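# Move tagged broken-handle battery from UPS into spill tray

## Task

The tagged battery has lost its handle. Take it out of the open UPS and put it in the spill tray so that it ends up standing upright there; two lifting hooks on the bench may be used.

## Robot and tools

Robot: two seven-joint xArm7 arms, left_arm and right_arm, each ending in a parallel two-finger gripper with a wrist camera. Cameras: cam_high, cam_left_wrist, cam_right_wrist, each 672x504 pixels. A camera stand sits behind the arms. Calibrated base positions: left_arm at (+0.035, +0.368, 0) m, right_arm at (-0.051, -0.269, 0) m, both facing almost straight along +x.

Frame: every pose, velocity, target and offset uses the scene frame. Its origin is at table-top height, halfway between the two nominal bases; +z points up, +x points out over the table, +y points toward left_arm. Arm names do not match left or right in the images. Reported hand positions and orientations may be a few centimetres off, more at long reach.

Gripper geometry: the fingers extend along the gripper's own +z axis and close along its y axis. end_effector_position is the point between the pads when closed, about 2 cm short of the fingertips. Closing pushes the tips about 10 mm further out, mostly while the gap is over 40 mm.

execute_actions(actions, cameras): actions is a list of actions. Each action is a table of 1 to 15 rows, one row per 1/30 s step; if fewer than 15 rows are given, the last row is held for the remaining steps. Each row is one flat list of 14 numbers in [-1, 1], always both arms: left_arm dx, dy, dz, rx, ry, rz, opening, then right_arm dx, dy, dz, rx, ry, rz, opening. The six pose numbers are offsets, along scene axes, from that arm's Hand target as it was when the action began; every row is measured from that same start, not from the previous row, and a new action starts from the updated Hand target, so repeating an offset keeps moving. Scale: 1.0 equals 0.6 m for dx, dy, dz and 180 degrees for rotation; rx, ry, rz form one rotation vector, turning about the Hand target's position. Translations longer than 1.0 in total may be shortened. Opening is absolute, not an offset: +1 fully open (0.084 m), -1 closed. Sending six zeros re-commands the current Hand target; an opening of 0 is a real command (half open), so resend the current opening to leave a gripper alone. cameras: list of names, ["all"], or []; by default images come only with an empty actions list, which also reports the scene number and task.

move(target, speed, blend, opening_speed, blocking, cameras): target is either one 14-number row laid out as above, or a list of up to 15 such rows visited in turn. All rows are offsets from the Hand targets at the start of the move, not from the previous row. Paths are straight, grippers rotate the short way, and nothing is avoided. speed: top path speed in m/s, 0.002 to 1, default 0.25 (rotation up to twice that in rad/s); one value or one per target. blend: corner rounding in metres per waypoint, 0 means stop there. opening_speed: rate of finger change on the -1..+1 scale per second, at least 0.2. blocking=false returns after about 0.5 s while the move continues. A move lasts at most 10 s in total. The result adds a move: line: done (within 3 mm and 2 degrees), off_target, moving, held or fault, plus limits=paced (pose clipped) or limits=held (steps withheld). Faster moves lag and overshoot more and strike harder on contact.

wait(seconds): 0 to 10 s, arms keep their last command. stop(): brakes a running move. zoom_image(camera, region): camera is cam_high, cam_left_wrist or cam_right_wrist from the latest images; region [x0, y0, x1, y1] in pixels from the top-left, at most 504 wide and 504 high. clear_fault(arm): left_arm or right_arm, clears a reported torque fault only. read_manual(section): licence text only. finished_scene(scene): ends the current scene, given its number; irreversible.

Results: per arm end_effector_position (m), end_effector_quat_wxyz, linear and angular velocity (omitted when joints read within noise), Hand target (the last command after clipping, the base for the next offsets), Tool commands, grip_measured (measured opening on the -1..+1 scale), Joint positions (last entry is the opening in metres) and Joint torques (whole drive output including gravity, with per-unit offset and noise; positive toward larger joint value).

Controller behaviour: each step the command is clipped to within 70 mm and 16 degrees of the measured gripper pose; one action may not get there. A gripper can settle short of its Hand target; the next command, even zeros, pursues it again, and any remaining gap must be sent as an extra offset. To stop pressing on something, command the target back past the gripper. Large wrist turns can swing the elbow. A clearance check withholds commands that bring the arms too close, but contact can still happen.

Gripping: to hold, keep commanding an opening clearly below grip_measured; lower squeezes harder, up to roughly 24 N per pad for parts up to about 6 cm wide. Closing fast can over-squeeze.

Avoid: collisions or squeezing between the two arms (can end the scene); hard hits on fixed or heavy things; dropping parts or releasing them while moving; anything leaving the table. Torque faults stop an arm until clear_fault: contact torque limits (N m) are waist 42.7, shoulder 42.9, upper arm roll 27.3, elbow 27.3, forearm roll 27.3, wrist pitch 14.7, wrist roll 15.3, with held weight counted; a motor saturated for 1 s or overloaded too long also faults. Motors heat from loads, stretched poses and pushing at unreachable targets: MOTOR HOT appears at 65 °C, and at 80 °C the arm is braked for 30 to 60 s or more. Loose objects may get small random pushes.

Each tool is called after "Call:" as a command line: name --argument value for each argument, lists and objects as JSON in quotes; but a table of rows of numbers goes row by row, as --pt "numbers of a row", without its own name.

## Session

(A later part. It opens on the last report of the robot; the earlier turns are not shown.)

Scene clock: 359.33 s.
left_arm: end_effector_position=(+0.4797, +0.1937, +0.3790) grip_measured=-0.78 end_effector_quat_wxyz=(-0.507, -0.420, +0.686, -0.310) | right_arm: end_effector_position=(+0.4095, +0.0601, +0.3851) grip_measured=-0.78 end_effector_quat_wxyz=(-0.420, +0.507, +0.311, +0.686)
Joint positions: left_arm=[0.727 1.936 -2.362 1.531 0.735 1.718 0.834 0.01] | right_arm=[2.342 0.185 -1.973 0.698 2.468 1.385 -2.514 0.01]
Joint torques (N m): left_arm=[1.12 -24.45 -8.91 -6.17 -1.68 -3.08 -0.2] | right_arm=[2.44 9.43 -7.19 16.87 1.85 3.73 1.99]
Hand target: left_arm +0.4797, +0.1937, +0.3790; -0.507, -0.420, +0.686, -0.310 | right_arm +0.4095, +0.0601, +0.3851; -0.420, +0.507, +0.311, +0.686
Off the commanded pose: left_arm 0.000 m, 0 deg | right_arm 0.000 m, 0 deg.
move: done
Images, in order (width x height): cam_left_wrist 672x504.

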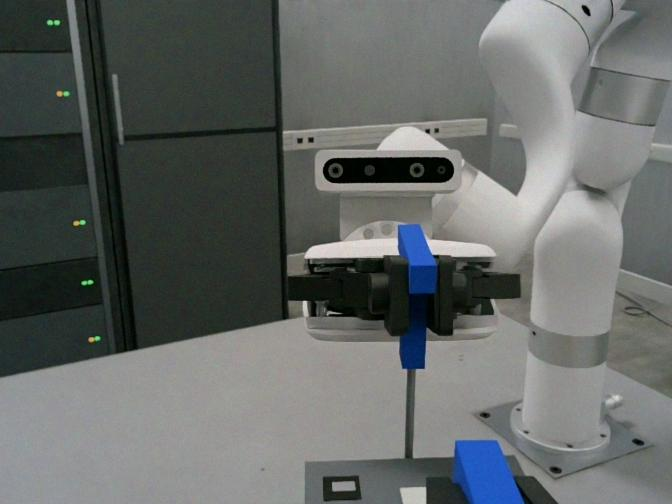

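Call:
move --target '[0,0,0,0,0,0,-1,0,0,0.0067,0,0,0,-1]' --speed 0.03 --cameras '["cam_left_wrist", "cam_high"]'

Call:
zoom_image --camera "cam_left_wrist" --region '[280, 300, 550, 504]'

Call:
zoom_image --camera "cam_high" --region '[340, 160, 460, 250]'

Scene clock: 360.43 s.
left_arm: end_effector_position=(+0.4797, +0.1937, +0.3790) grip_measured=-0.78 end_effector_quat_wxyz=(-0.507, -0.420, +0.686, -0.310) | right_arm: end_effector_position=(+0.4095, +0.0601, +0.3891) grip_measured=-0.78 end_effector_quat_wxyz=(-0.420, +0.507, +0.311, +0.686)
Joint positions: left_arm=[0.727 1.936 -2.362 1.531 0.735 1.718 0.834 0.01] | right_arm=[2.349 0.204 -1.983 0.7 2.473 1.386 -2.495 0.01]
Joint torques (N m): left_arm=[1.4 -24.49 -8.99 -8 -1.46 -3.06 -0.24] | right_arm=[2.31 9.14 -7.67 16.92 1.87 3.71 2.06]
Hand target: left_arm +0.4797, +0.1937, +0.3790; -0.507, -0.420, +0.686, -0.310 | right_arm +0.4095, +0.0601, +0.3891; -0.420, +0.507, +0.311, +0.686
Off the commanded pose: left_arm 0.000 m, 0 deg | right_arm 0.000 m, 0 deg.
move: done
Images, in order (width x height): cam_high 672x504, cam_left_wrist 672x504.

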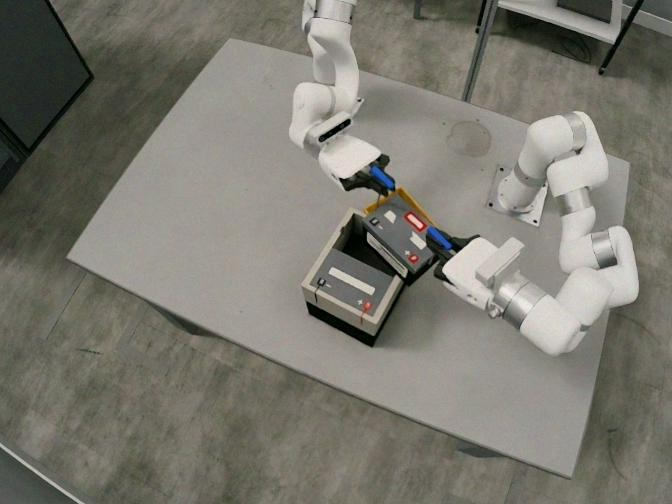

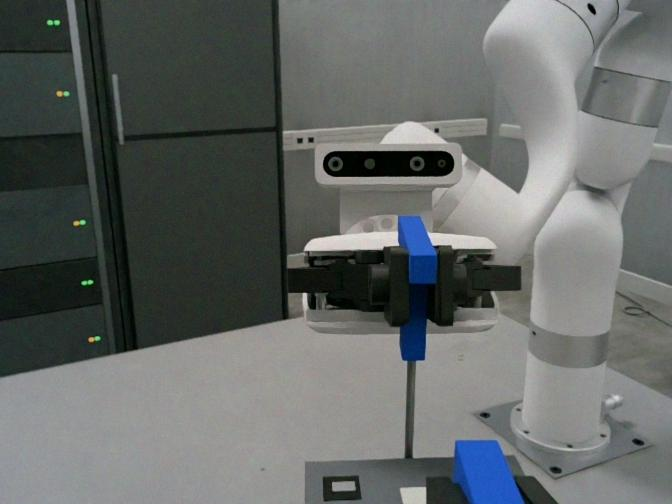

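Scaled by 1.867 from the camera's 672x504 image, which has a finer 960x720 frame.

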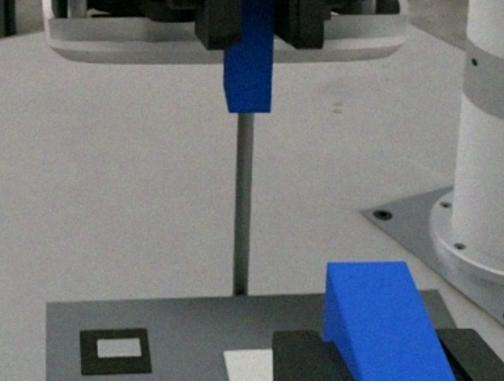

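Scaled by 4.200 from the camera's 672x504 image, which has a finer 960x720 frame.

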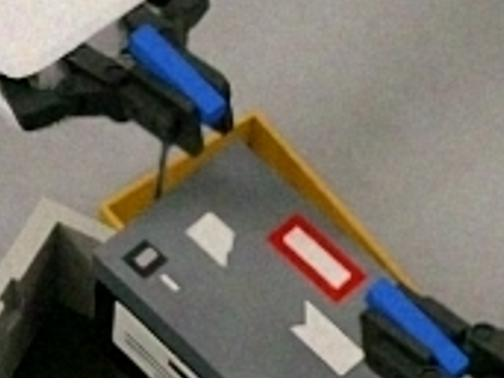

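Call:
move --target '[0,0,0,0,0,0,-1,0,0,0.025,0,0,0,-1]' --speed 0.03 --cameras '["cam_left_wrist"]'

Call:
zoom_image --camera "cam_left_wrist" --region '[340, 320, 480, 480]'

Scene clock: 362.03 s.
left_arm: end_effector_position=(+0.4797, +0.1937, +0.3790) grip_measured=-0.78 end_effector_quat_wxyz=(-0.507, -0.420, +0.686, -0.310) | right_arm: end_effector_position=(+0.4095, +0.0601, +0.4041) grip_measured=-0.78 end_effector_quat_wxyz=(-0.420, +0.507, +0.311, +0.686)
Joint positions: left_arm=[0.727 1.936 -2.362 1.531 0.735 1.718 0.834 0.01] | right_arm=[2.374 0.266 -2.018 0.708 2.487 1.385 -2.432 0.01]
Joint torques (N m): left_arm=[1.89 -24.51 -9.24 -9.64 -1.32 -2.98 -0.25] | right_arm=[2.38 9.23 -8.96 17.01 2.01 0.45 2.1]
Hand target: left_arm +0.4797, +0.1937, +0.3790; -0.507, -0.420, +0.686, -0.310 | right_arm +0.4095, +0.0601, +0.4041; -0.420, +0.507, +0.311, +0.686
Off the commanded pose: left_arm 0.000 m, 0 deg | right_arm 0.000 m, 0 deg.
move: done
Images, in order (width x height): cam_left_wrist 672x504.

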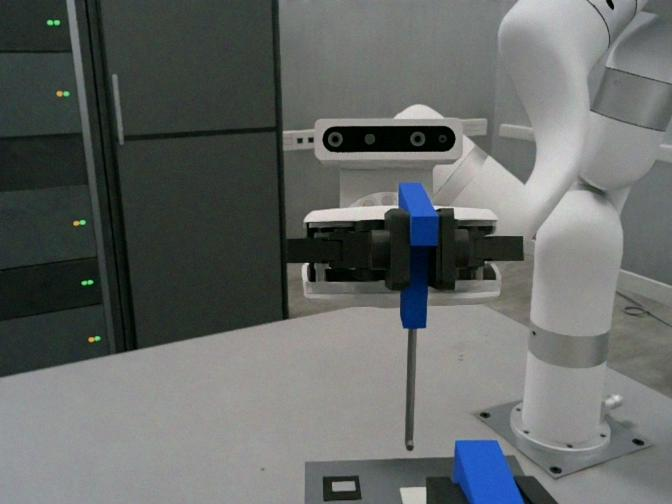

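Scaled by 3.150 from the camera's 672x504 image, which has a finer 960x720 frame.

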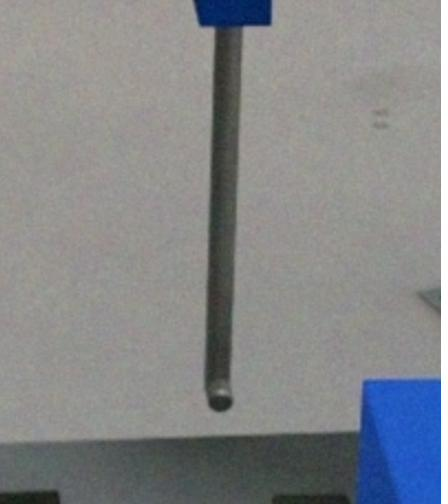

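Call:
move --target '[0,0,0,0,0,0,-1,-0.0182,-0.0356,0,0.0495,-0.0252,0,-1]' --speed 0.05 --cameras '["cam_left_wrist"]'

Call:
zoom_image --camera "cam_left_wrist" --region '[340, 280, 520, 480]'

Scene clock: 365.23 s.
left_arm: end_effector_position=(+0.4797, +0.1937, +0.3790) grip_measured=-0.78 end_effector_quat_wxyz=(-0.507, -0.420, +0.686, -0.310) | right_arm: end_effector_position=(+0.3986, +0.0387, +0.4041) grip_measured=-0.78 end_effector_quat_wxyz=(-0.446, +0.445, +0.273, +0.727)
Joint positions: left_arm=[0.727 1.936 -2.362 1.531 0.735 1.718 0.834 0.01] | right_arm=[2.346 0.124 -2.006 0.639 2.513 1.581 -2.594 0.01]
Joint torques (N m): left_arm=[2.52 -24.56 -9.54 -9.62 -1.05 -2.94 -0.27] | right_arm=[-2.7 -1.53 -0.56 10.37 -0.63 3.84 -2.1]
Hand target: left_arm +0.4797, +0.1937, +0.3790; -0.507, -0.420, +0.686, -0.310 | right_arm +0.3986, +0.0387, +0.4041; -0.446, +0.445, +0.273, +0.727
Off the commanded pose: left_arm 0.000 m, 0 deg | right_arm 0.000 m, 0 deg.
move: done
Images, in order (width x height): cam_left_wrist 672x504.

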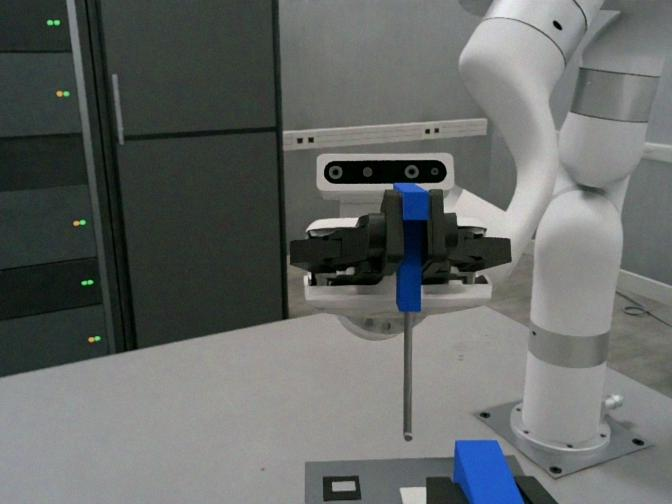

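Scaled by 2.520 from the camera's 672x504 image, which has a finer 960x720 frame.

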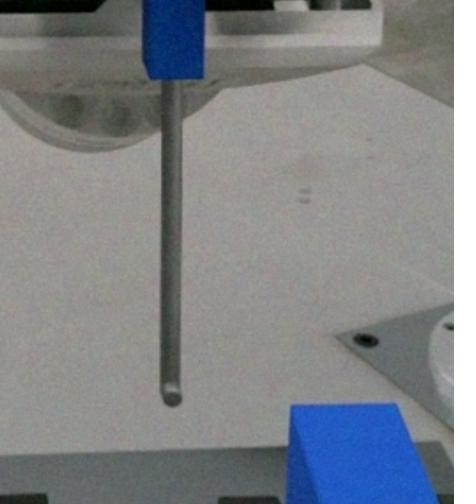

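Call:
move --pt "0 0 0 0 0 0 -1 0 0 -0.0433 0 0 0 -1" --pt "0 0 0 0 0 0 -1 0.0121 0.0238 -0.0433 0 0 0 -1" --speed 0.05

Call:
move --target '[0,0,0,0,0,0,-1,0.0015,0.003,0,0,0,0,-1]' --speed 0.03

Call:
move --target '[0,0,0,0,0,0,-1,0.0015,0.003,0,0,0,0,-1]' --speed 0.03 --cameras '["cam_left_wrist"]'

Scene clock: 367.67 s.
left_arm: end_effector_position=(+0.4797, +0.1937, +0.3790) grip_measured=-0.78 end_effector_quat_wxyz=(-0.507, -0.420, +0.686, -0.310) | right_arm: end_effector_position=(+0.4058, +0.0530, +0.3781) grip_measured=-0.78 end_effector_quat_wxyz=(-0.446, +0.445, +0.273, +0.727)
Joint positions: left_arm=[0.727 1.936 -2.362 1.531 0.735 1.718 0.834 0.01] | right_arm=[2.367 -0.133 -1.978 0.691 2.414 1.488 -2.795 0.01]
Joint torques (N m): left_arm=[2.64 -24.8 -9.75 -9.68 -0.97 -3 -0.26] | right_arm=[2.94 1.34 2.17 18.6 -0.48 2.16 -2.17]
Hand target: left_arm +0.4797, +0.1937, +0.3790; -0.507, -0.420, +0.686, -0.310 | right_arm +0.4059, +0.0530, +0.3781; -0.446, +0.445, +0.273, +0.727
Off the commanded pose: left_arm 0.000 m, 0 deg | right_arm 0.000 m, 0 deg.
move: done

Scene clock: 368.37 s.
left_arm: end_effector_position=(+0.4797, +0.1937, +0.3790) grip_measured=-0.78 end_effector_quat_wxyz=(-0.507, -0.420, +0.686, -0.310) | right_arm: end_effector_position=(+0.4068, +0.0548, +0.3781) grip_measured=-0.78 end_effector_quat_wxyz=(-0.446, +0.445, +0.273, +0.727)
Joint positions: left_arm=[0.727 1.936 -2.362 1.531 0.735 1.718 0.834 0.01] | right_arm=[2.374 -0.144 -1.979 0.697 2.412 1.48 -2.802 0.01]
Joint torques (N m): left_arm=[2.72 -24.87 -9.66 -9.78 -1.01 -3 -0.28] | right_arm=[3.22 1.08 2.88 18.2 -0.68 2.03 -2.09]
Hand target: left_arm +0.4797, +0.1937, +0.3790; -0.507, -0.420, +0.686, -0.310 | right_arm +0.4068, +0.0548, +0.3781; -0.446, +0.445, +0.273, +0.727
Off the commanded pose: left_arm 0.000 m, 0 deg | right_arm 0.000 m, 0 deg.
move: done

Scene clock: 369.07 s.
left_arm: end_effector_position=(+0.4797, +0.1937, +0.3790) grip_measured=-0.78 end_effector_quat_wxyz=(-0.507, -0.420, +0.686, -0.310) | right_arm: end_effector_position=(+0.4076, +0.0566, +0.3781) grip_measured=-0.78 end_effector_quat_wxyz=(-0.446, +0.445, +0.273, +0.727)
Joint positions: left_arm=[0.727 1.936 -2.362 1.531 0.735 1.718 0.834 0.01] | right_arm=[2.38 -0.154 -1.98 0.704 2.411 1.472 -2.808 0.01]
Joint torques (N m): left_arm=[2.75 -25.14 -9.78 -9.65 -1.02 -2.97 -0.26] | right_arm=[3.21 1.72 3.51 17.96 -0.87 1.99 -2.03]
Hand target: left_arm +0.4797, +0.1937, +0.3790; -0.507, -0.420, +0.686, -0.310 | right_arm +0.4077, +0.0566, +0.3781; -0.446, +0.445, +0.273, +0.727
Off the commanded pose: left_arm 0.000 m, 0 deg | right_arm 0.000 m, 0 deg.
move: done
Images, in order (width x height): cam_left_wrist 672x504.

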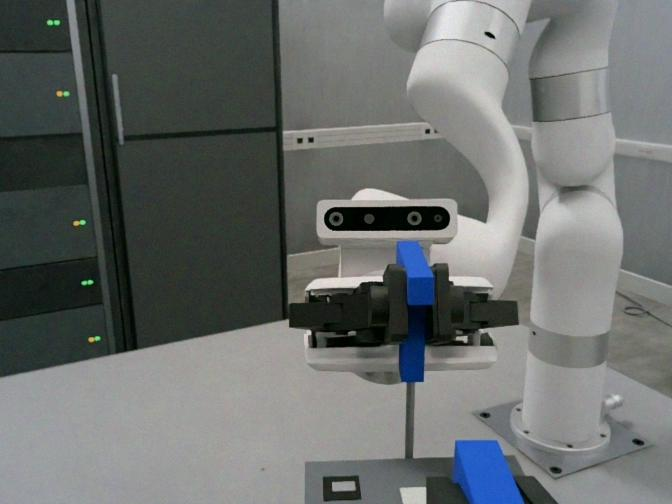

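Call:
move --target '[0,0,0,0,0,0,-1,0.0015,0.003,0,0,0,0,-1]' --speed 0.03

Call:
move --target '[0,0,0,0,0,0,-1,0.0008,0.0015,0.0117,0,0,0,-1]' --speed 0.02 --cameras '["cam_left_wrist"]'

Call:
move --target '[0,0,0,0,0,0,-1,0.000,0.000,0.0067,0,0,0,-1]' --speed 0.02 --cameras '["cam_left_wrist"]'

Scene clock: 370.17 s.
left_arm: end_effector_position=(+0.4797, +0.1937, +0.3790) grip_measured=-0.78 end_effector_quat_wxyz=(-0.507, -0.420, +0.686, -0.310) | right_arm: end_effector_position=(+0.4085, +0.0584, +0.3781) grip_measured=-0.78 end_effector_quat_wxyz=(-0.446, +0.445, +0.273, +0.727)
Joint positions: left_arm=[0.727 1.936 -2.362 1.531 0.735 1.718 0.834 0.01] | right_arm=[2.387 -0.164 -1.981 0.71 2.41 1.465 -2.815 0.01]
Joint torques (N m): left_arm=[2.58 -25.2 -9.77 -9.67 -0.93 -2.99 -0.24] | right_arm=[3.33 1.84 3.84 18.16 -0.8 1.96 -2.2]
Hand target: left_arm +0.4797, +0.1937, +0.3790; -0.507, -0.420, +0.686, -0.310 | right_arm +0.4086, +0.0584, +0.3781; -0.446, +0.445, +0.273, +0.727
Off the commanded pose: left_arm 0.000 m, 0 deg | right_arm 0.000 m, 0 deg.
move: done

Scene clock: 370.97 s.
left_arm: end_effector_position=(+0.4797, +0.1937, +0.3790) grip_measured=-0.78 end_effector_quat_wxyz=(-0.507, -0.420, +0.686, -0.310) | right_arm: end_effector_position=(+0.4090, +0.0593, +0.3851) grip_measured=-0.78 end_effector_quat_wxyz=(-0.446, +0.445, +0.273, +0.727)
Joint positions: left_arm=[0.727 1.936 -2.362 1.531 0.735 1.718 0.834 0.01] | right_arm=[2.376 -0.128 -1.969 0.713 2.429 1.466 -2.786 0.01]
Joint torques (N m): left_arm=[2.69 -25.35 -9.76 -9.63 -0.85 -2.93 -0.21] | right_arm=[-1.71 13.34 7.69 17.18 1.6 4.6 2.06]
Hand target: left_arm +0.4797, +0.1937, +0.3790; -0.507, -0.420, +0.686, -0.310 | right_arm +0.4090, +0.0593, +0.3851; -0.446, +0.445, +0.273, +0.727
Off the commanded pose: left_arm 0.000 m, 0 deg | right_arm 0.000 m, 0 deg.
move: done
Images, in order (width x height): cam_left_wrist 672x504.

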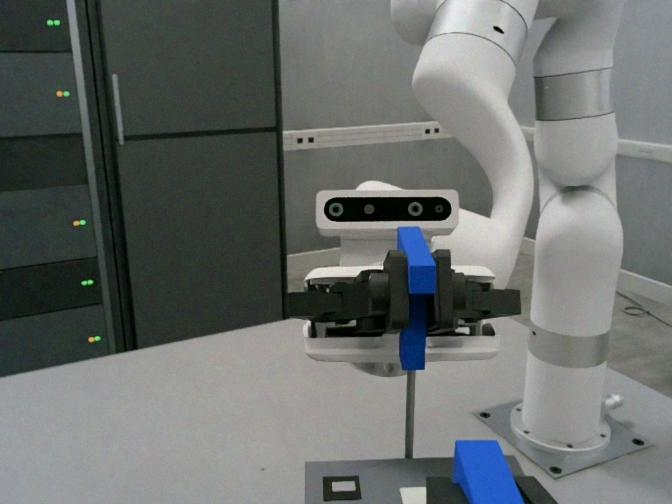

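Scene clock: 371.77 s.
left_arm: end_effector_position=(+0.4797, +0.1937, +0.3790) grip_measured=-0.78 end_effector_quat_wxyz=(-0.507, -0.420, +0.686, -0.310) | right_arm: end_effector_position=(+0.4091, +0.0593, +0.3892) grip_measured=-0.78 end_effector_quat_wxyz=(-0.446, +0.445, +0.273, +0.727)
Joint positions: left_arm=[0.727 1.936 -2.362 1.531 0.735 1.718 0.834 0.01] | right_arm=[2.368 -0.104 -1.963 0.712 2.441 1.47 -2.766 0.01]
Joint torques (N m): left_arm=[2.46 -25.39 -9.84 -9.64 -0.94 -3 -0.2] | right_arm=[-1.75 13.12 7.01 11.54 1.55 4.66 1.93]
Hand target: left_arm +0.4797, +0.1937, +0.3790; -0.507, -0.420, +0.686, -0.310 | right_arm +0.4090, +0.0593, +0.3891; -0.446, +0.445, +0.273, +0.727
Off the commanded pose: left_arm 0.000 m, 0 deg | right_arm 0.000 m, 0 deg.
move: done
Images, in order (width x height): cam_left_wrist 672x504.

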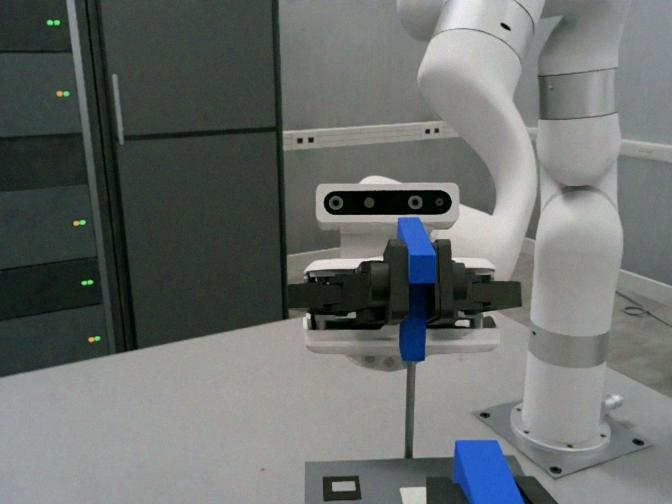

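Call:
move --pt "0 0 0 0 0 0 -1 -0.04 -0.08 0.0 0 0 0 -1" --pt "0 0 0 0 0 0 -1 -0.1 -0.2 0.0 -0.218 0.111 0 -1" --speed 0.15 --cameras '["cam_right_wrist"]'

Call:
zoom_image --camera "cam_right_wrist" --region '[200, 200, 550, 450]'

Scene clock: 376.13 s.
left_arm: end_effector_position=(+0.4797, +0.1937, +0.3790) grip_measured=-0.78 end_effector_quat_wxyz=(-0.507, -0.420, +0.686, -0.310) | right_arm: end_effector_position=(+0.3490, -0.0607, +0.3891) grip_measured=-0.78 end_effector_quat_wxyz=(-0.311, +0.685, +0.420, +0.507)
Joint positions: left_arm=[0.727 1.936 -2.362 1.531 0.735 1.718 0.834 0.01] | right_arm=[2.294 0.847 -2.449 0.593 1.786 1.547 -1.802 0.01]
Joint torques (N m): left_arm=[2.63 -25.95 -10.02 -9.66 -0.74 -2.99 -0.2] | right_arm=[-2.83 5.06 -15.07 16.48 0.04 1.62 2]
Hand target: left_arm +0.4797, +0.1937, +0.3790; -0.507, -0.420, +0.686, -0.310 | right_arm +0.3490, -0.0607, +0.3891; -0.311, +0.685, +0.420, +0.507
Off the commanded pose: left_arm 0.000 m, 0 deg | right_arm 0.000 m, 0 deg.
move: done
Images, in order (width x height): cam_right_wrist 672x504.

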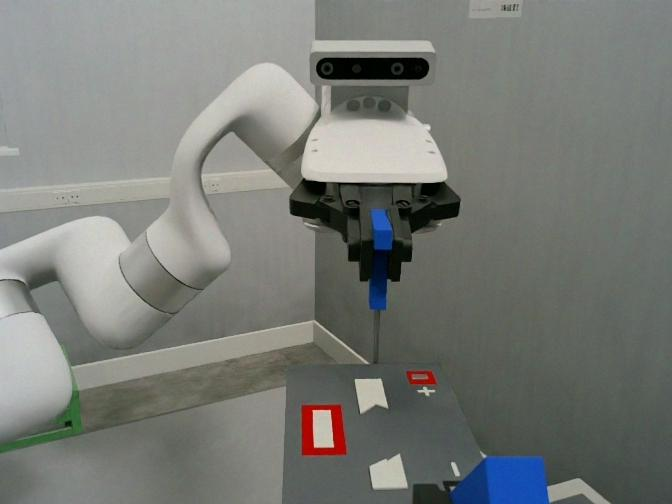

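Scaled by 1.440 from the camera's 672x504 image, which has a finer 960x720 frame.

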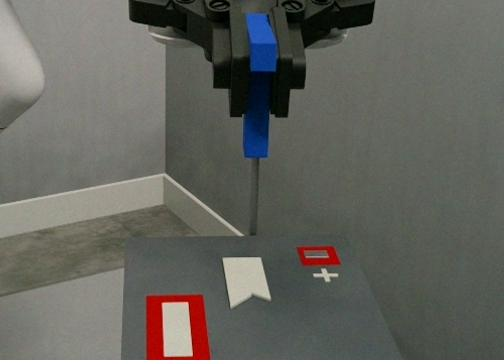

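Call:
move --target '[0,0,0,0,0,0,-1,-0.06,-0.12,0.04,-0.1238,0.0631,0,-1]' --speed 0.15 --cameras '["cam_right_wrist"]'

Call:
zoom_image --camera "cam_right_wrist" --region '[200, 200, 550, 450]'

Scene clock: 379.17 s.
left_arm: end_effector_position=(+0.4797, +0.1937, +0.3790) grip_measured=-0.78 end_effector_quat_wxyz=(-0.507, -0.420, +0.686, -0.310) | right_arm: end_effector_position=(+0.3130, -0.1327, +0.4131) grip_measured=-0.78 end_effector_quat_wxyz=(-0.213, +0.779, +0.477, +0.347)
Joint positions: left_arm=[0.727 1.936 -2.362 1.531 0.735 1.718 0.834 0.01] | right_arm=[2.17 0.863 -2.606 0.85 1.238 1.725 -1.624 0.01]
Joint torques (N m): left_arm=[2.55 -26.34 -10.06 -9.59 -0.7 -3 -0.2] | right_arm=[-2.8 -7.79 -14.06 16.01 0.02 0.62 1.98]
Hand target: left_arm +0.4797, +0.1937, +0.3790; -0.507, -0.420, +0.686, -0.310 | right_arm +0.3130, -0.1327, +0.4131; -0.213, +0.779, +0.477, +0.347
Off the commanded pose: left_arm 0.000 m, 0 deg | right_arm 0.000 m, 0 deg.
move: done
Images, in order (width x height): cam_right_wrist 672x504.

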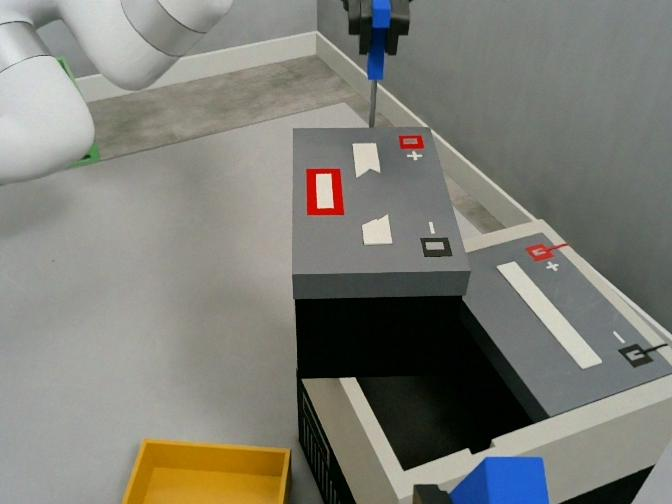

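Scaled by 1.440 from the camera's 672x504 image, which has a finer 960x720 frame.

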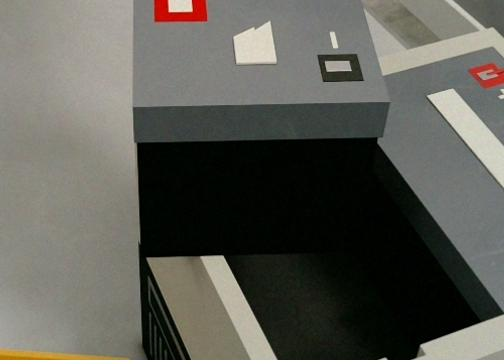

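Call:
move --pt "0 0 -0.0167 0 0 0 -1 0 0 0 0 0 0 -1" --pt "0.0091 0.0178 -0.0167 0 0 0 -1 0 0 0 0 0 0 -1" --pt "-0.0024 0.0236 0.0667 0 0 0.0111 -1 0 0 0 0 0 0.0111 -1" --speed 0.08 --cameras '["cam_right_wrist"]'

Call:
zoom_image --camera "cam_right_wrist" --region '[270, 20, 480, 300]'

Scene clock: 382.87 s.
left_arm: end_effector_position=(+0.4783, +0.2078, +0.4190) grip_measured=-0.78 end_effector_quat_wxyz=(-0.502, -0.432, +0.678, -0.319) | right_arm: end_effector_position=(+0.3130, -0.1327, +0.4131) grip_measured=-0.78 end_effector_quat_wxyz=(-0.219, +0.771, +0.491, +0.343)
Joint positions: left_arm=[0.731 1.865 -2.408 1.565 0.7 1.714 0.782 0.01] | right_arm=[2.17 0.836 -2.603 0.867 1.227 1.737 -1.651 0.01]
Joint torques (N m): left_arm=[-3.18 -33.87 -11.8 -2.57 -2.42 -3.8 -1.29] | right_arm=[2.23 -7.55 -8.9 16.05 -0.09 0.7 -2.16]
Hand target: left_arm +0.4783, +0.2078, +0.4190; -0.502, -0.432, +0.678, -0.319 | right_arm +0.3130, -0.1327, +0.4131; -0.219, +0.771, +0.491, +0.343
Off the commanded pose: left_arm 0.000 m, 0 deg | right_arm 0.000 m, 0 deg.
move: done
Images, in order (width x height): cam_right_wrist 672x504.

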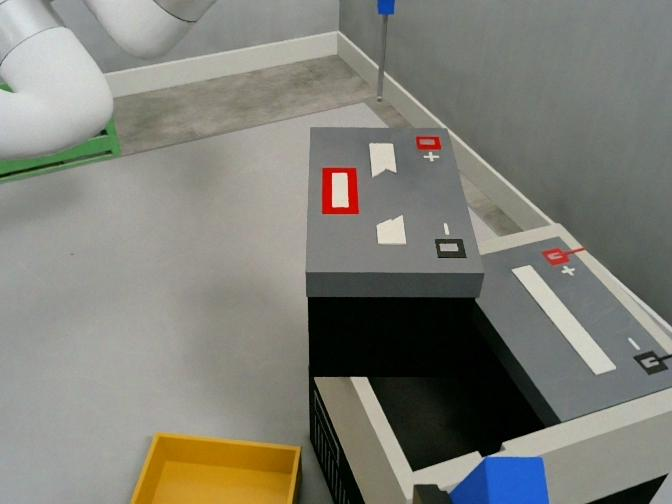

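Scaled by 1.800 from the camera's 672x504 image, which has a finer 960x720 frame.

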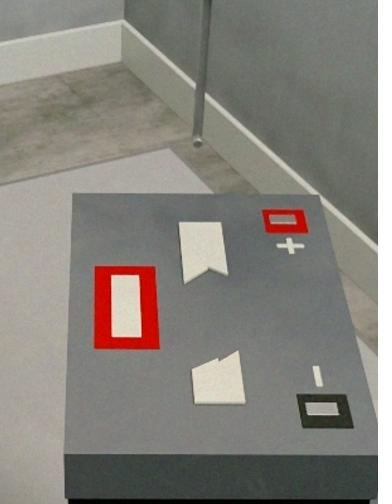

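Call:
move --pt "0.0049 0.0106 0 -0.0201 0.0094 0 -1 0 0 0 0 0 0 -1" --pt "0.0049 0.0106 -0.0825 -0.0201 0.0094 0 -1 0 0 0 0 0 0 -1" --pt "-0.0035 -0.0075 -0.0825 -0.0201 0.0094 0 -1 0 0 0 0 0 0 -1" --speed 0.08 --cameras '["cam_right_wrist"]'

Call:
move --target '[-0.0014,-0.003,0,0,0,0,-1,0,0,0,0,0,0,-1]' --speed 0.02

Call:
move --target '[-0.0014,-0.003,0,0,0,0,-1,0,0,0,0,0,0,-1]' --speed 0.02 --cameras '["cam_right_wrist"]'

Scene clock: 386.17 s.
left_arm: end_effector_position=(+0.4762, +0.2033, +0.3695) grip_measured=-0.78 end_effector_quat_wxyz=(-0.525, -0.420, +0.660, -0.334) | right_arm: end_effector_position=(+0.3130, -0.1327, +0.4131) grip_measured=-0.78 end_effector_quat_wxyz=(-0.219, +0.771, +0.491, +0.343)
Joint positions: left_arm=[0.774 2.033 -2.36 1.45 0.742 1.673 0.819 0.01] | right_arm=[2.17 0.836 -2.603 0.867 1.227 1.737 -1.651 0.01]
Joint torques (N m): left_arm=[-3.33 -22.98 -8.02 -10.34 -0.02 -3.54 -1.26] | right_arm=[2.01 -7.36 -9.04 16.04 -0.12 0.64 -2.09]
Hand target: left_arm +0.4762, +0.2033, +0.3695; -0.525, -0.420, +0.660, -0.334 | right_arm +0.3130, -0.1327, +0.4131; -0.219, +0.771, +0.491, +0.343
Off the commanded pose: left_arm 0.000 m, 0 deg | right_arm 0.000 m, 0 deg.
move: done
Images, in order (width x height): cam_right_wrist 672x504.

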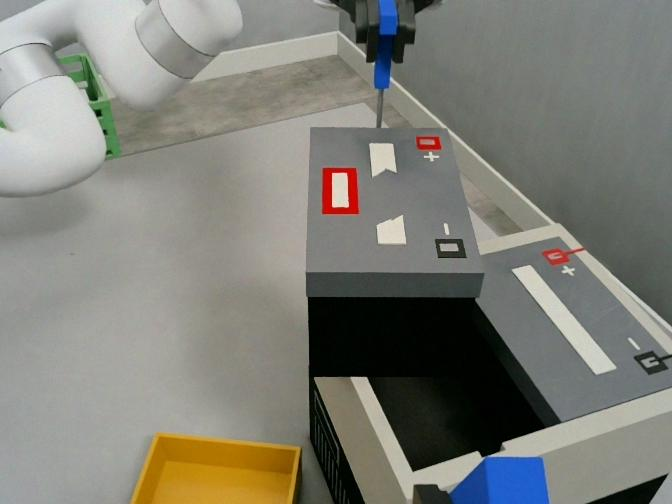

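Scene clock: 386.87 s.
left_arm: end_effector_position=(+0.4753, +0.2015, +0.3695) grip_measured=-0.78 end_effector_quat_wxyz=(-0.525, -0.420, +0.660, -0.334) | right_arm: end_effector_position=(+0.3130, -0.1327, +0.4131) grip_measured=-0.78 end_effector_quat_wxyz=(-0.219, +0.771, +0.491, +0.343)
Joint positions: left_arm=[0.773 2.035 -2.359 1.445 0.744 1.669 0.817 0.01] | right_arm=[2.17 0.836 -2.603 0.867 1.227 1.737 -1.651 0.01]
Joint torques (N m): left_arm=[-4.45 -22.67 -7.32 -11.28 -0.15 -3.69 -1.27] | right_arm=[1.93 -7.49 -9.08 16.07 -0.08 0.65 -2.13]
Hand target: left_arm +0.4753, +0.2015, +0.3695; -0.525, -0.420, +0.660, -0.334 | right_arm +0.3130, -0.1327, +0.4131; -0.219, +0.771, +0.491, +0.343
Off the commanded pose: left_arm 0.000 m, 0 deg | right_arm 0.000 m, 0 deg.
move: done

Scene clock: 387.57 s.
left_arm: end_effector_position=(+0.4745, +0.1997, +0.3695) grip_measured=-0.78 end_effector_quat_wxyz=(-0.525, -0.420, +0.660, -0.334) | right_arm: end_effector_position=(+0.3130, -0.1327, +0.4131) grip_measured=-0.78 end_effector_quat_wxyz=(-0.219, +0.771, +0.491, +0.343)
Joint positions: left_arm=[0.773 2.037 -2.358 1.439 0.746 1.665 0.815 0.01] | right_arm=[2.17 0.836 -2.603 0.867 1.227 1.737 -1.651 0.01]
Joint torques (N m): left_arm=[-4.69 -22.71 -7.34 -11.08 -0.13 -3.56 -1.28] | right_arm=[1.79 -7.51 -9.13 16.05 -0.05 0.55 -2.1]
Hand target: left_arm +0.4745, +0.1997, +0.3695; -0.525, -0.420, +0.660, -0.334 | right_arm +0.3130, -0.1327, +0.4131; -0.219, +0.771, +0.491, +0.343
Off the commanded pose: left_arm 0.000 m, 0 deg | right_arm 0.000 m, 0 deg.
move: done
Images, in order (width x height): cam_right_wrist 672x504.

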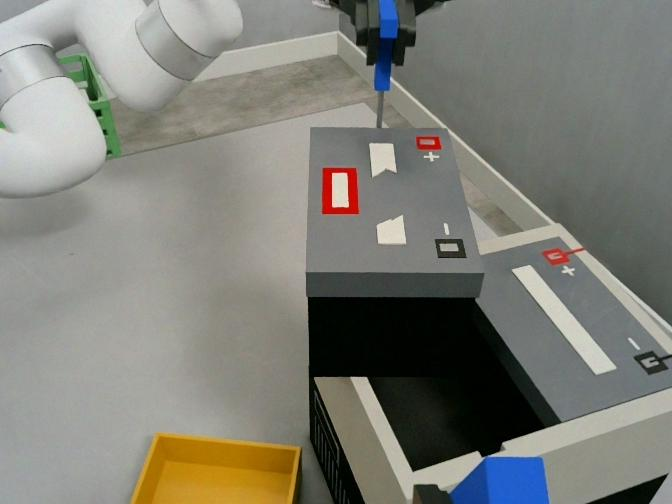

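Call:
move --pt "0 0 0 0 0 0 -1 0.06 0.11 -0.0152 0.12 -0.056 0 -1" --pt "0 0 0 0 0 0 -1 0.1385 0.2693 -0.0152 0.3473 -0.1621 0 -1" --speed 0.2 --cameras '["cam_left_wrist"]'

Call:
zoom_image --camera "cam_left_wrist" --region '[300, 320, 540, 504]'

Scene clock: 394.50 s.
left_arm: end_effector_position=(+0.4745, +0.1997, +0.3695) grip_measured=-0.78 end_effector_quat_wxyz=(-0.525, -0.420, +0.660, -0.334) | right_arm: end_effector_position=(+0.3961, +0.0289, +0.4041) grip_measured=-0.78 end_effector_quat_wxyz=(-0.458, +0.441, +0.281, +0.719)
Joint positions: left_arm=[0.773 2.037 -2.358 1.439 0.746 1.665 0.815 0.01] | right_arm=[2.323 0.119 -2.027 0.636 2.45 1.618 -2.566 0.01]
Joint torques (N m): left_arm=[-4.52 -22.76 -7.24 -11.22 -0.13 -3.59 -1.27] | right_arm=[-2.84 -1.24 -0.49 16.31 -0.56 0.75 -2]
Hand target: left_arm +0.4745, +0.1997, +0.3695; -0.525, -0.420, +0.660, -0.334 | right_arm +0.3961, +0.0289, +0.4040; -0.458, +0.441, +0.281, +0.719
Off the commanded pose: left_arm 0.000 m, 0 deg | right_arm 0.000 m, 0 deg.
move: done
Images, in order (width x height): cam_left_wrist 672x504.

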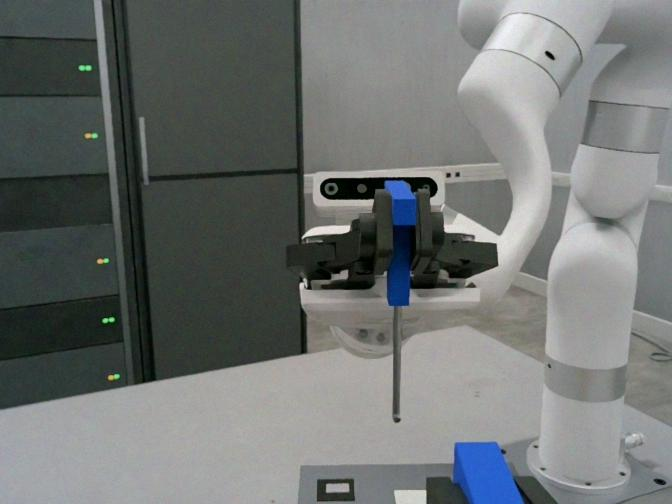

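Scaled by 2.100 from the camera's 672x504 image, which has a finer 960x720 frame.

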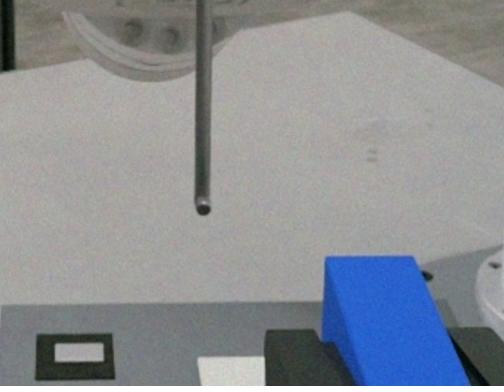

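Call:
move --pt "0 0 0 0 0 0 -1 -0.09 -0.19 0.03 0 0 0 -1" --pt "0 0 0 0 0 0 -1 0.03 -0.2 0.06 -0.1808 0.3473 -0.3670 -1" --speed '[0.2,0.35]' --cameras '["cam_right_wrist","cam_high"]'

Scene clock: 403.80 s.
left_arm: end_effector_position=(+0.4745, +0.1997, +0.3695) grip_measured=-0.78 end_effector_quat_wxyz=(-0.525, -0.420, +0.660, -0.334) | right_arm: end_effector_position=(+0.4141, -0.0911, +0.4400) grip_measured=-0.78 end_effector_quat_wxyz=(+0.037, +0.899, -0.079, +0.429)
Joint positions: left_arm=[0.773 2.037 -2.358 1.439 0.746 1.665 0.815 0.01] | right_arm=[2.174 1.163 -2.19 0.999 0.931 0.919 -0.068 0.01]
Joint torques (N m): left_arm=[-4.25 -22.92 -7.36 -11.15 -0.15 -3.6 -1.19] | right_arm=[-2.94 -15.36 -19.14 11.67 -1.42 -0.98 2.09]
Hand target: left_arm +0.4745, +0.1997, +0.3695; -0.525, -0.420, +0.660, -0.334 | right_arm +0.4141, -0.0911, +0.4400; +0.037, +0.899, -0.079, +0.429
Off the commanded pose: left_arm 0.000 m, 0 deg | right_arm 0.000 m, 0 deg.
move: done
Images, in order (width x height): cam_high 672x504, cam_right_wrist 672x504.

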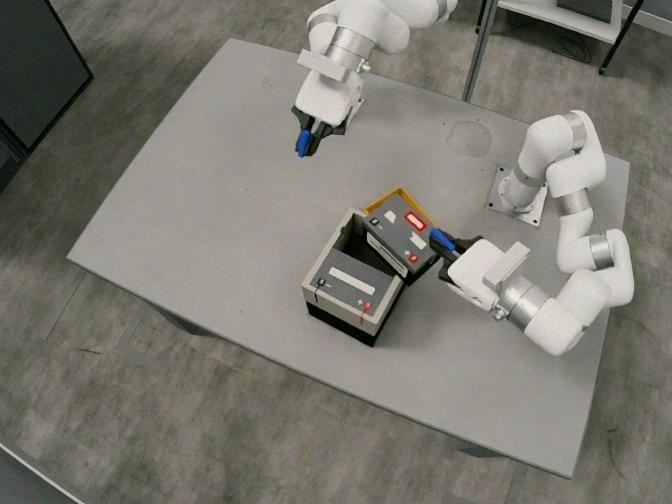

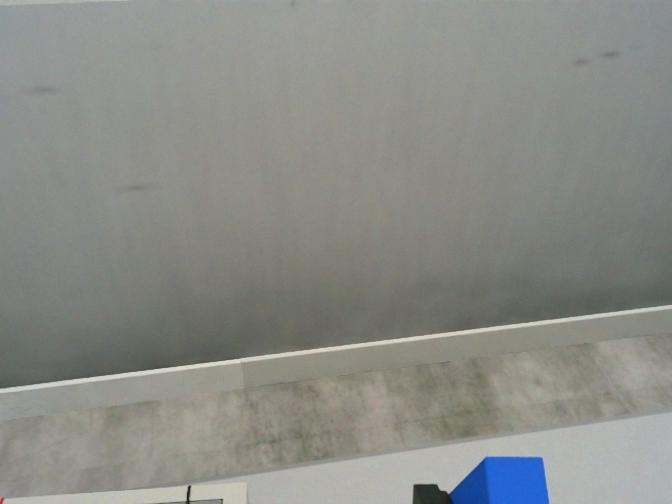

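Call:
move --target '[0,0,0,0,0,0,-1,0.06,0.03,0,0.0241,0.1368,0,-1]' --speed 0.2 --cameras '["cam_right_wrist"]'

Scene clock: 405.73 s.
left_arm: end_effector_position=(+0.4745, +0.1997, +0.3695) grip_measured=-0.78 end_effector_quat_wxyz=(-0.525, -0.420, +0.660, -0.334) | right_arm: end_effector_position=(+0.4501, -0.0731, +0.4400) grip_measured=-0.78 end_effector_quat_wxyz=(+0.020, +0.971, -0.085, +0.224)
Joint positions: left_arm=[0.773 2.037 -2.358 1.439 0.746 1.665 0.815 0.01] | right_arm=[1.826 0.801 -1.983 1.545 0.72 1.391 0.07 0.01]
Joint torques (N m): left_arm=[-4.35 -22.62 -7.42 -11.23 -0.25 -3.6 -1.3] | right_arm=[-2.59 -17.03 -17.07 12.87 -1.31 -0.74 1.99]
Hand target: left_arm +0.4745, +0.1997, +0.3695; -0.525, -0.420, +0.660, -0.334 | right_arm +0.4501, -0.0731, +0.4400; +0.020, +0.971, -0.085, +0.224
Off the commanded pose: left_arm 0.000 m, 0 deg | right_arm 0.000 m, 0 deg.
move: done
Images, in order (width x height): cam_right_wrist 672x504.

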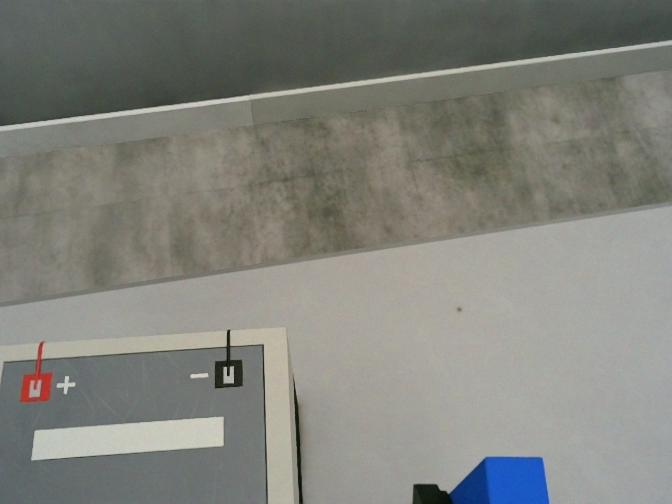

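Call:
move --pt "0 0 0 0 0 0 -1 0.4415 0.1085 0 -0.0036 -0.2175 0.0962 -1" --pt "0 0 0 0 0 0 -1 0.4415 0.1085 -0.2 -0.0036 -0.2175 0.0962 -1" --speed 0.2 --cameras '["cam_high","cam_right_wrist"]'

Call:
zoom_image --camera "cam_high" --region '[250, 200, 450, 350]'

Scene clock: 410.53 s.
left_arm: end_effector_position=(+0.4745, +0.1997, +0.3695) grip_measured=-0.78 end_effector_quat_wxyz=(-0.525, -0.420, +0.660, -0.334) | right_arm: end_effector_position=(+0.7150, -0.0081, +0.3199) grip_measured=-0.78 end_effector_quat_wxyz=(-0.038, +0.841, +0.059, +0.536)
Joint positions: left_arm=[0.773 2.037 -2.358 1.439 0.746 1.665 0.815 0.01] | right_arm=[1.157 1.069 -1.193 1.838 1.542 0.301 -0.618 0.01]
Joint torques (N m): left_arm=[-4.1 -22.74 -7.49 -11.08 -0.18 -3.59 -1.3] | right_arm=[-2.74 -31.73 -20.54 12.15 0.94 -3.66 -2.12]
Hand target: left_arm +0.4745, +0.1997, +0.3695; -0.525, -0.420, +0.660, -0.334 | right_arm +0.7150, -0.0080, +0.3200; -0.038, +0.841, +0.059, +0.536
Off the commanded pose: left_arm 0.000 m, 0 deg | right_arm 0.000 m, 0 deg.
move: done
Images, in order (width x height): cam_high 672x504, cam_right_wrist 672x504.

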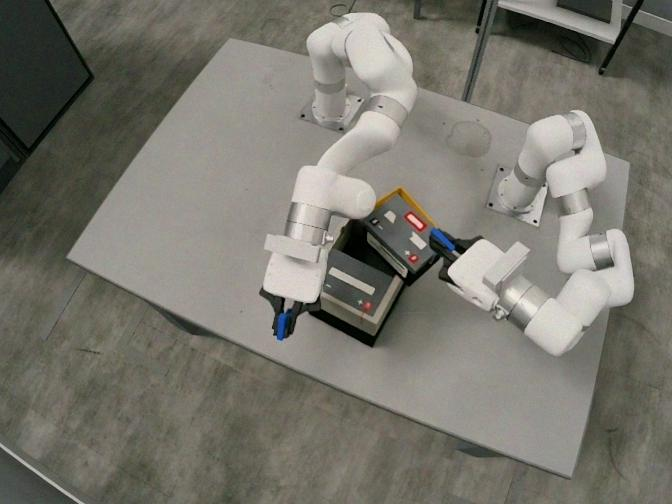

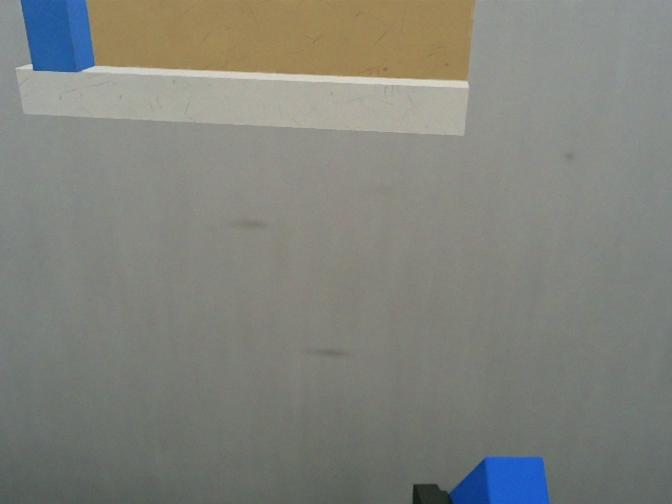

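Scaled by 2.520 from the camera's 672x504 image, which has a finer 960x720 frame.

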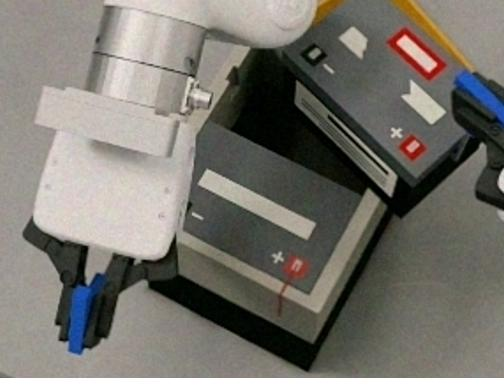

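Call:
move --target '[0,0,0,0,0,0,-1,0,0,-0.1367,0,0,0,-1]' --speed 0.1 --cameras '["cam_high"]'

Call:
zoom_image --camera "cam_high" --region '[250, 200, 450, 350]'

Call:
move --target '[0,0,0,0,0,0,-1,-0.025,-0.0035,0,0,0,0,-1]' --speed 0.05

Call:
move --target '[0,0,0,0,0,0,-1,-0.0167,-0.0023,0,0,0,0,-1]' --speed 0.03

Call:
move --target '[0,0,0,0,0,0,-1,-0.0167,-0.0023,0,0,0,0,-1]' --speed 0.03

Scene clock: 412.27 s.
left_arm: end_effector_position=(+0.4745, +0.1997, +0.3695) grip_measured=-0.78 end_effector_quat_wxyz=(-0.525, -0.420, +0.660, -0.334) | right_arm: end_effector_position=(+0.7208, -0.0276, +0.2908) grip_measured=-0.78 end_effector_quat_wxyz=(-0.020, +0.831, +0.054, +0.553)
Joint positions: left_arm=[0.773 2.037 -2.358 1.439 0.746 1.665 0.815 0.01] | right_arm=[1.133 1.115 -1.155 1.836 1.711 0.216 -0.779 0.01]
Joint torques (N m): left_arm=[-2.12 -23.91 -8.98 -8.92 -0.62 -3.06 -1.2] | right_arm=[1.94 -22.8 -25.9 8.48 -1.01 -1.87 0.34]
Hand target: left_arm +0.4745, +0.1997, +0.3695; -0.525, -0.420, +0.660, -0.334 | right_arm +0.7208, -0.0276, +0.2908; -0.020, +0.831, +0.054, +0.553 (not the last commanded pose)
Tool commands: left_gripper/opening=-1.0 right_gripper/opening=-1.0
Off the commanded pose: left_arm 0.000 m, 0 deg | right_arm 0.057 m, 3 deg.
TORQUE FAULT: the external load on joint 3 (upper arm roll) of the right arm reached its load limit, and that arm stopped. The contact can be on any part of that arm beyond that joint, not only on its tool. A torque fault puts only its own arm into a fault stop. That arm's remaining commands of this call were not run. The hold on joint 3 (upper arm roll) of that arm was moved back by the arm itself, up to 3 degrees, as the stop began. That arm is still stopped at the end of this call. While its stop runs, that arm, its gripper or tool too, takes no new command.
CLEAR FAULT: the right arm stays stopped (state 4) until you call clear_fault(arm="right_arm").
End effector pose when the fault began: right_arm: position (+0.7153, -0.0097, +0.2643), quat_wxyz (-0.037, +0.842, +0.057, +0.536)
Joint positions when the fault began: right_arm=[1.134 1.115 -1.103 1.836 1.709 0.216 -0.778 0.01]
move: fault (right_arm)
Images, in order (width x height): cam_high 672x504.

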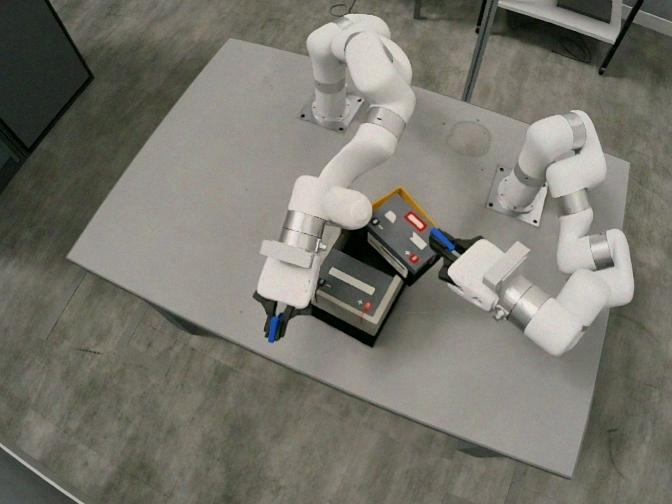

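Scaled by 2.520 from the camera's 672x504 image, which has a finer 960x720 frame.

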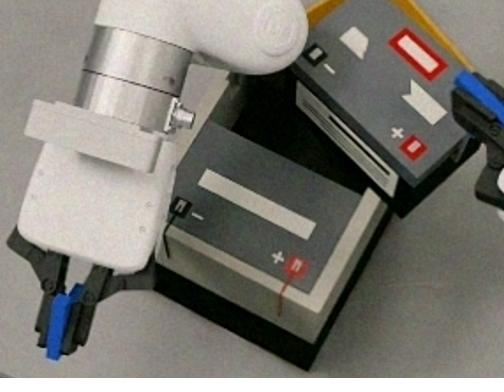

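not run: an earlier result of this reply reported a stop or a fault. Calls in your next reply go to the robot.

not run: an earlier result of this reply reported a stop or a fault. Calls in your next reply go to the robot.

not run: an earlier result of this reply reported a stop or a fault. Calls in your next reply go to the robot.


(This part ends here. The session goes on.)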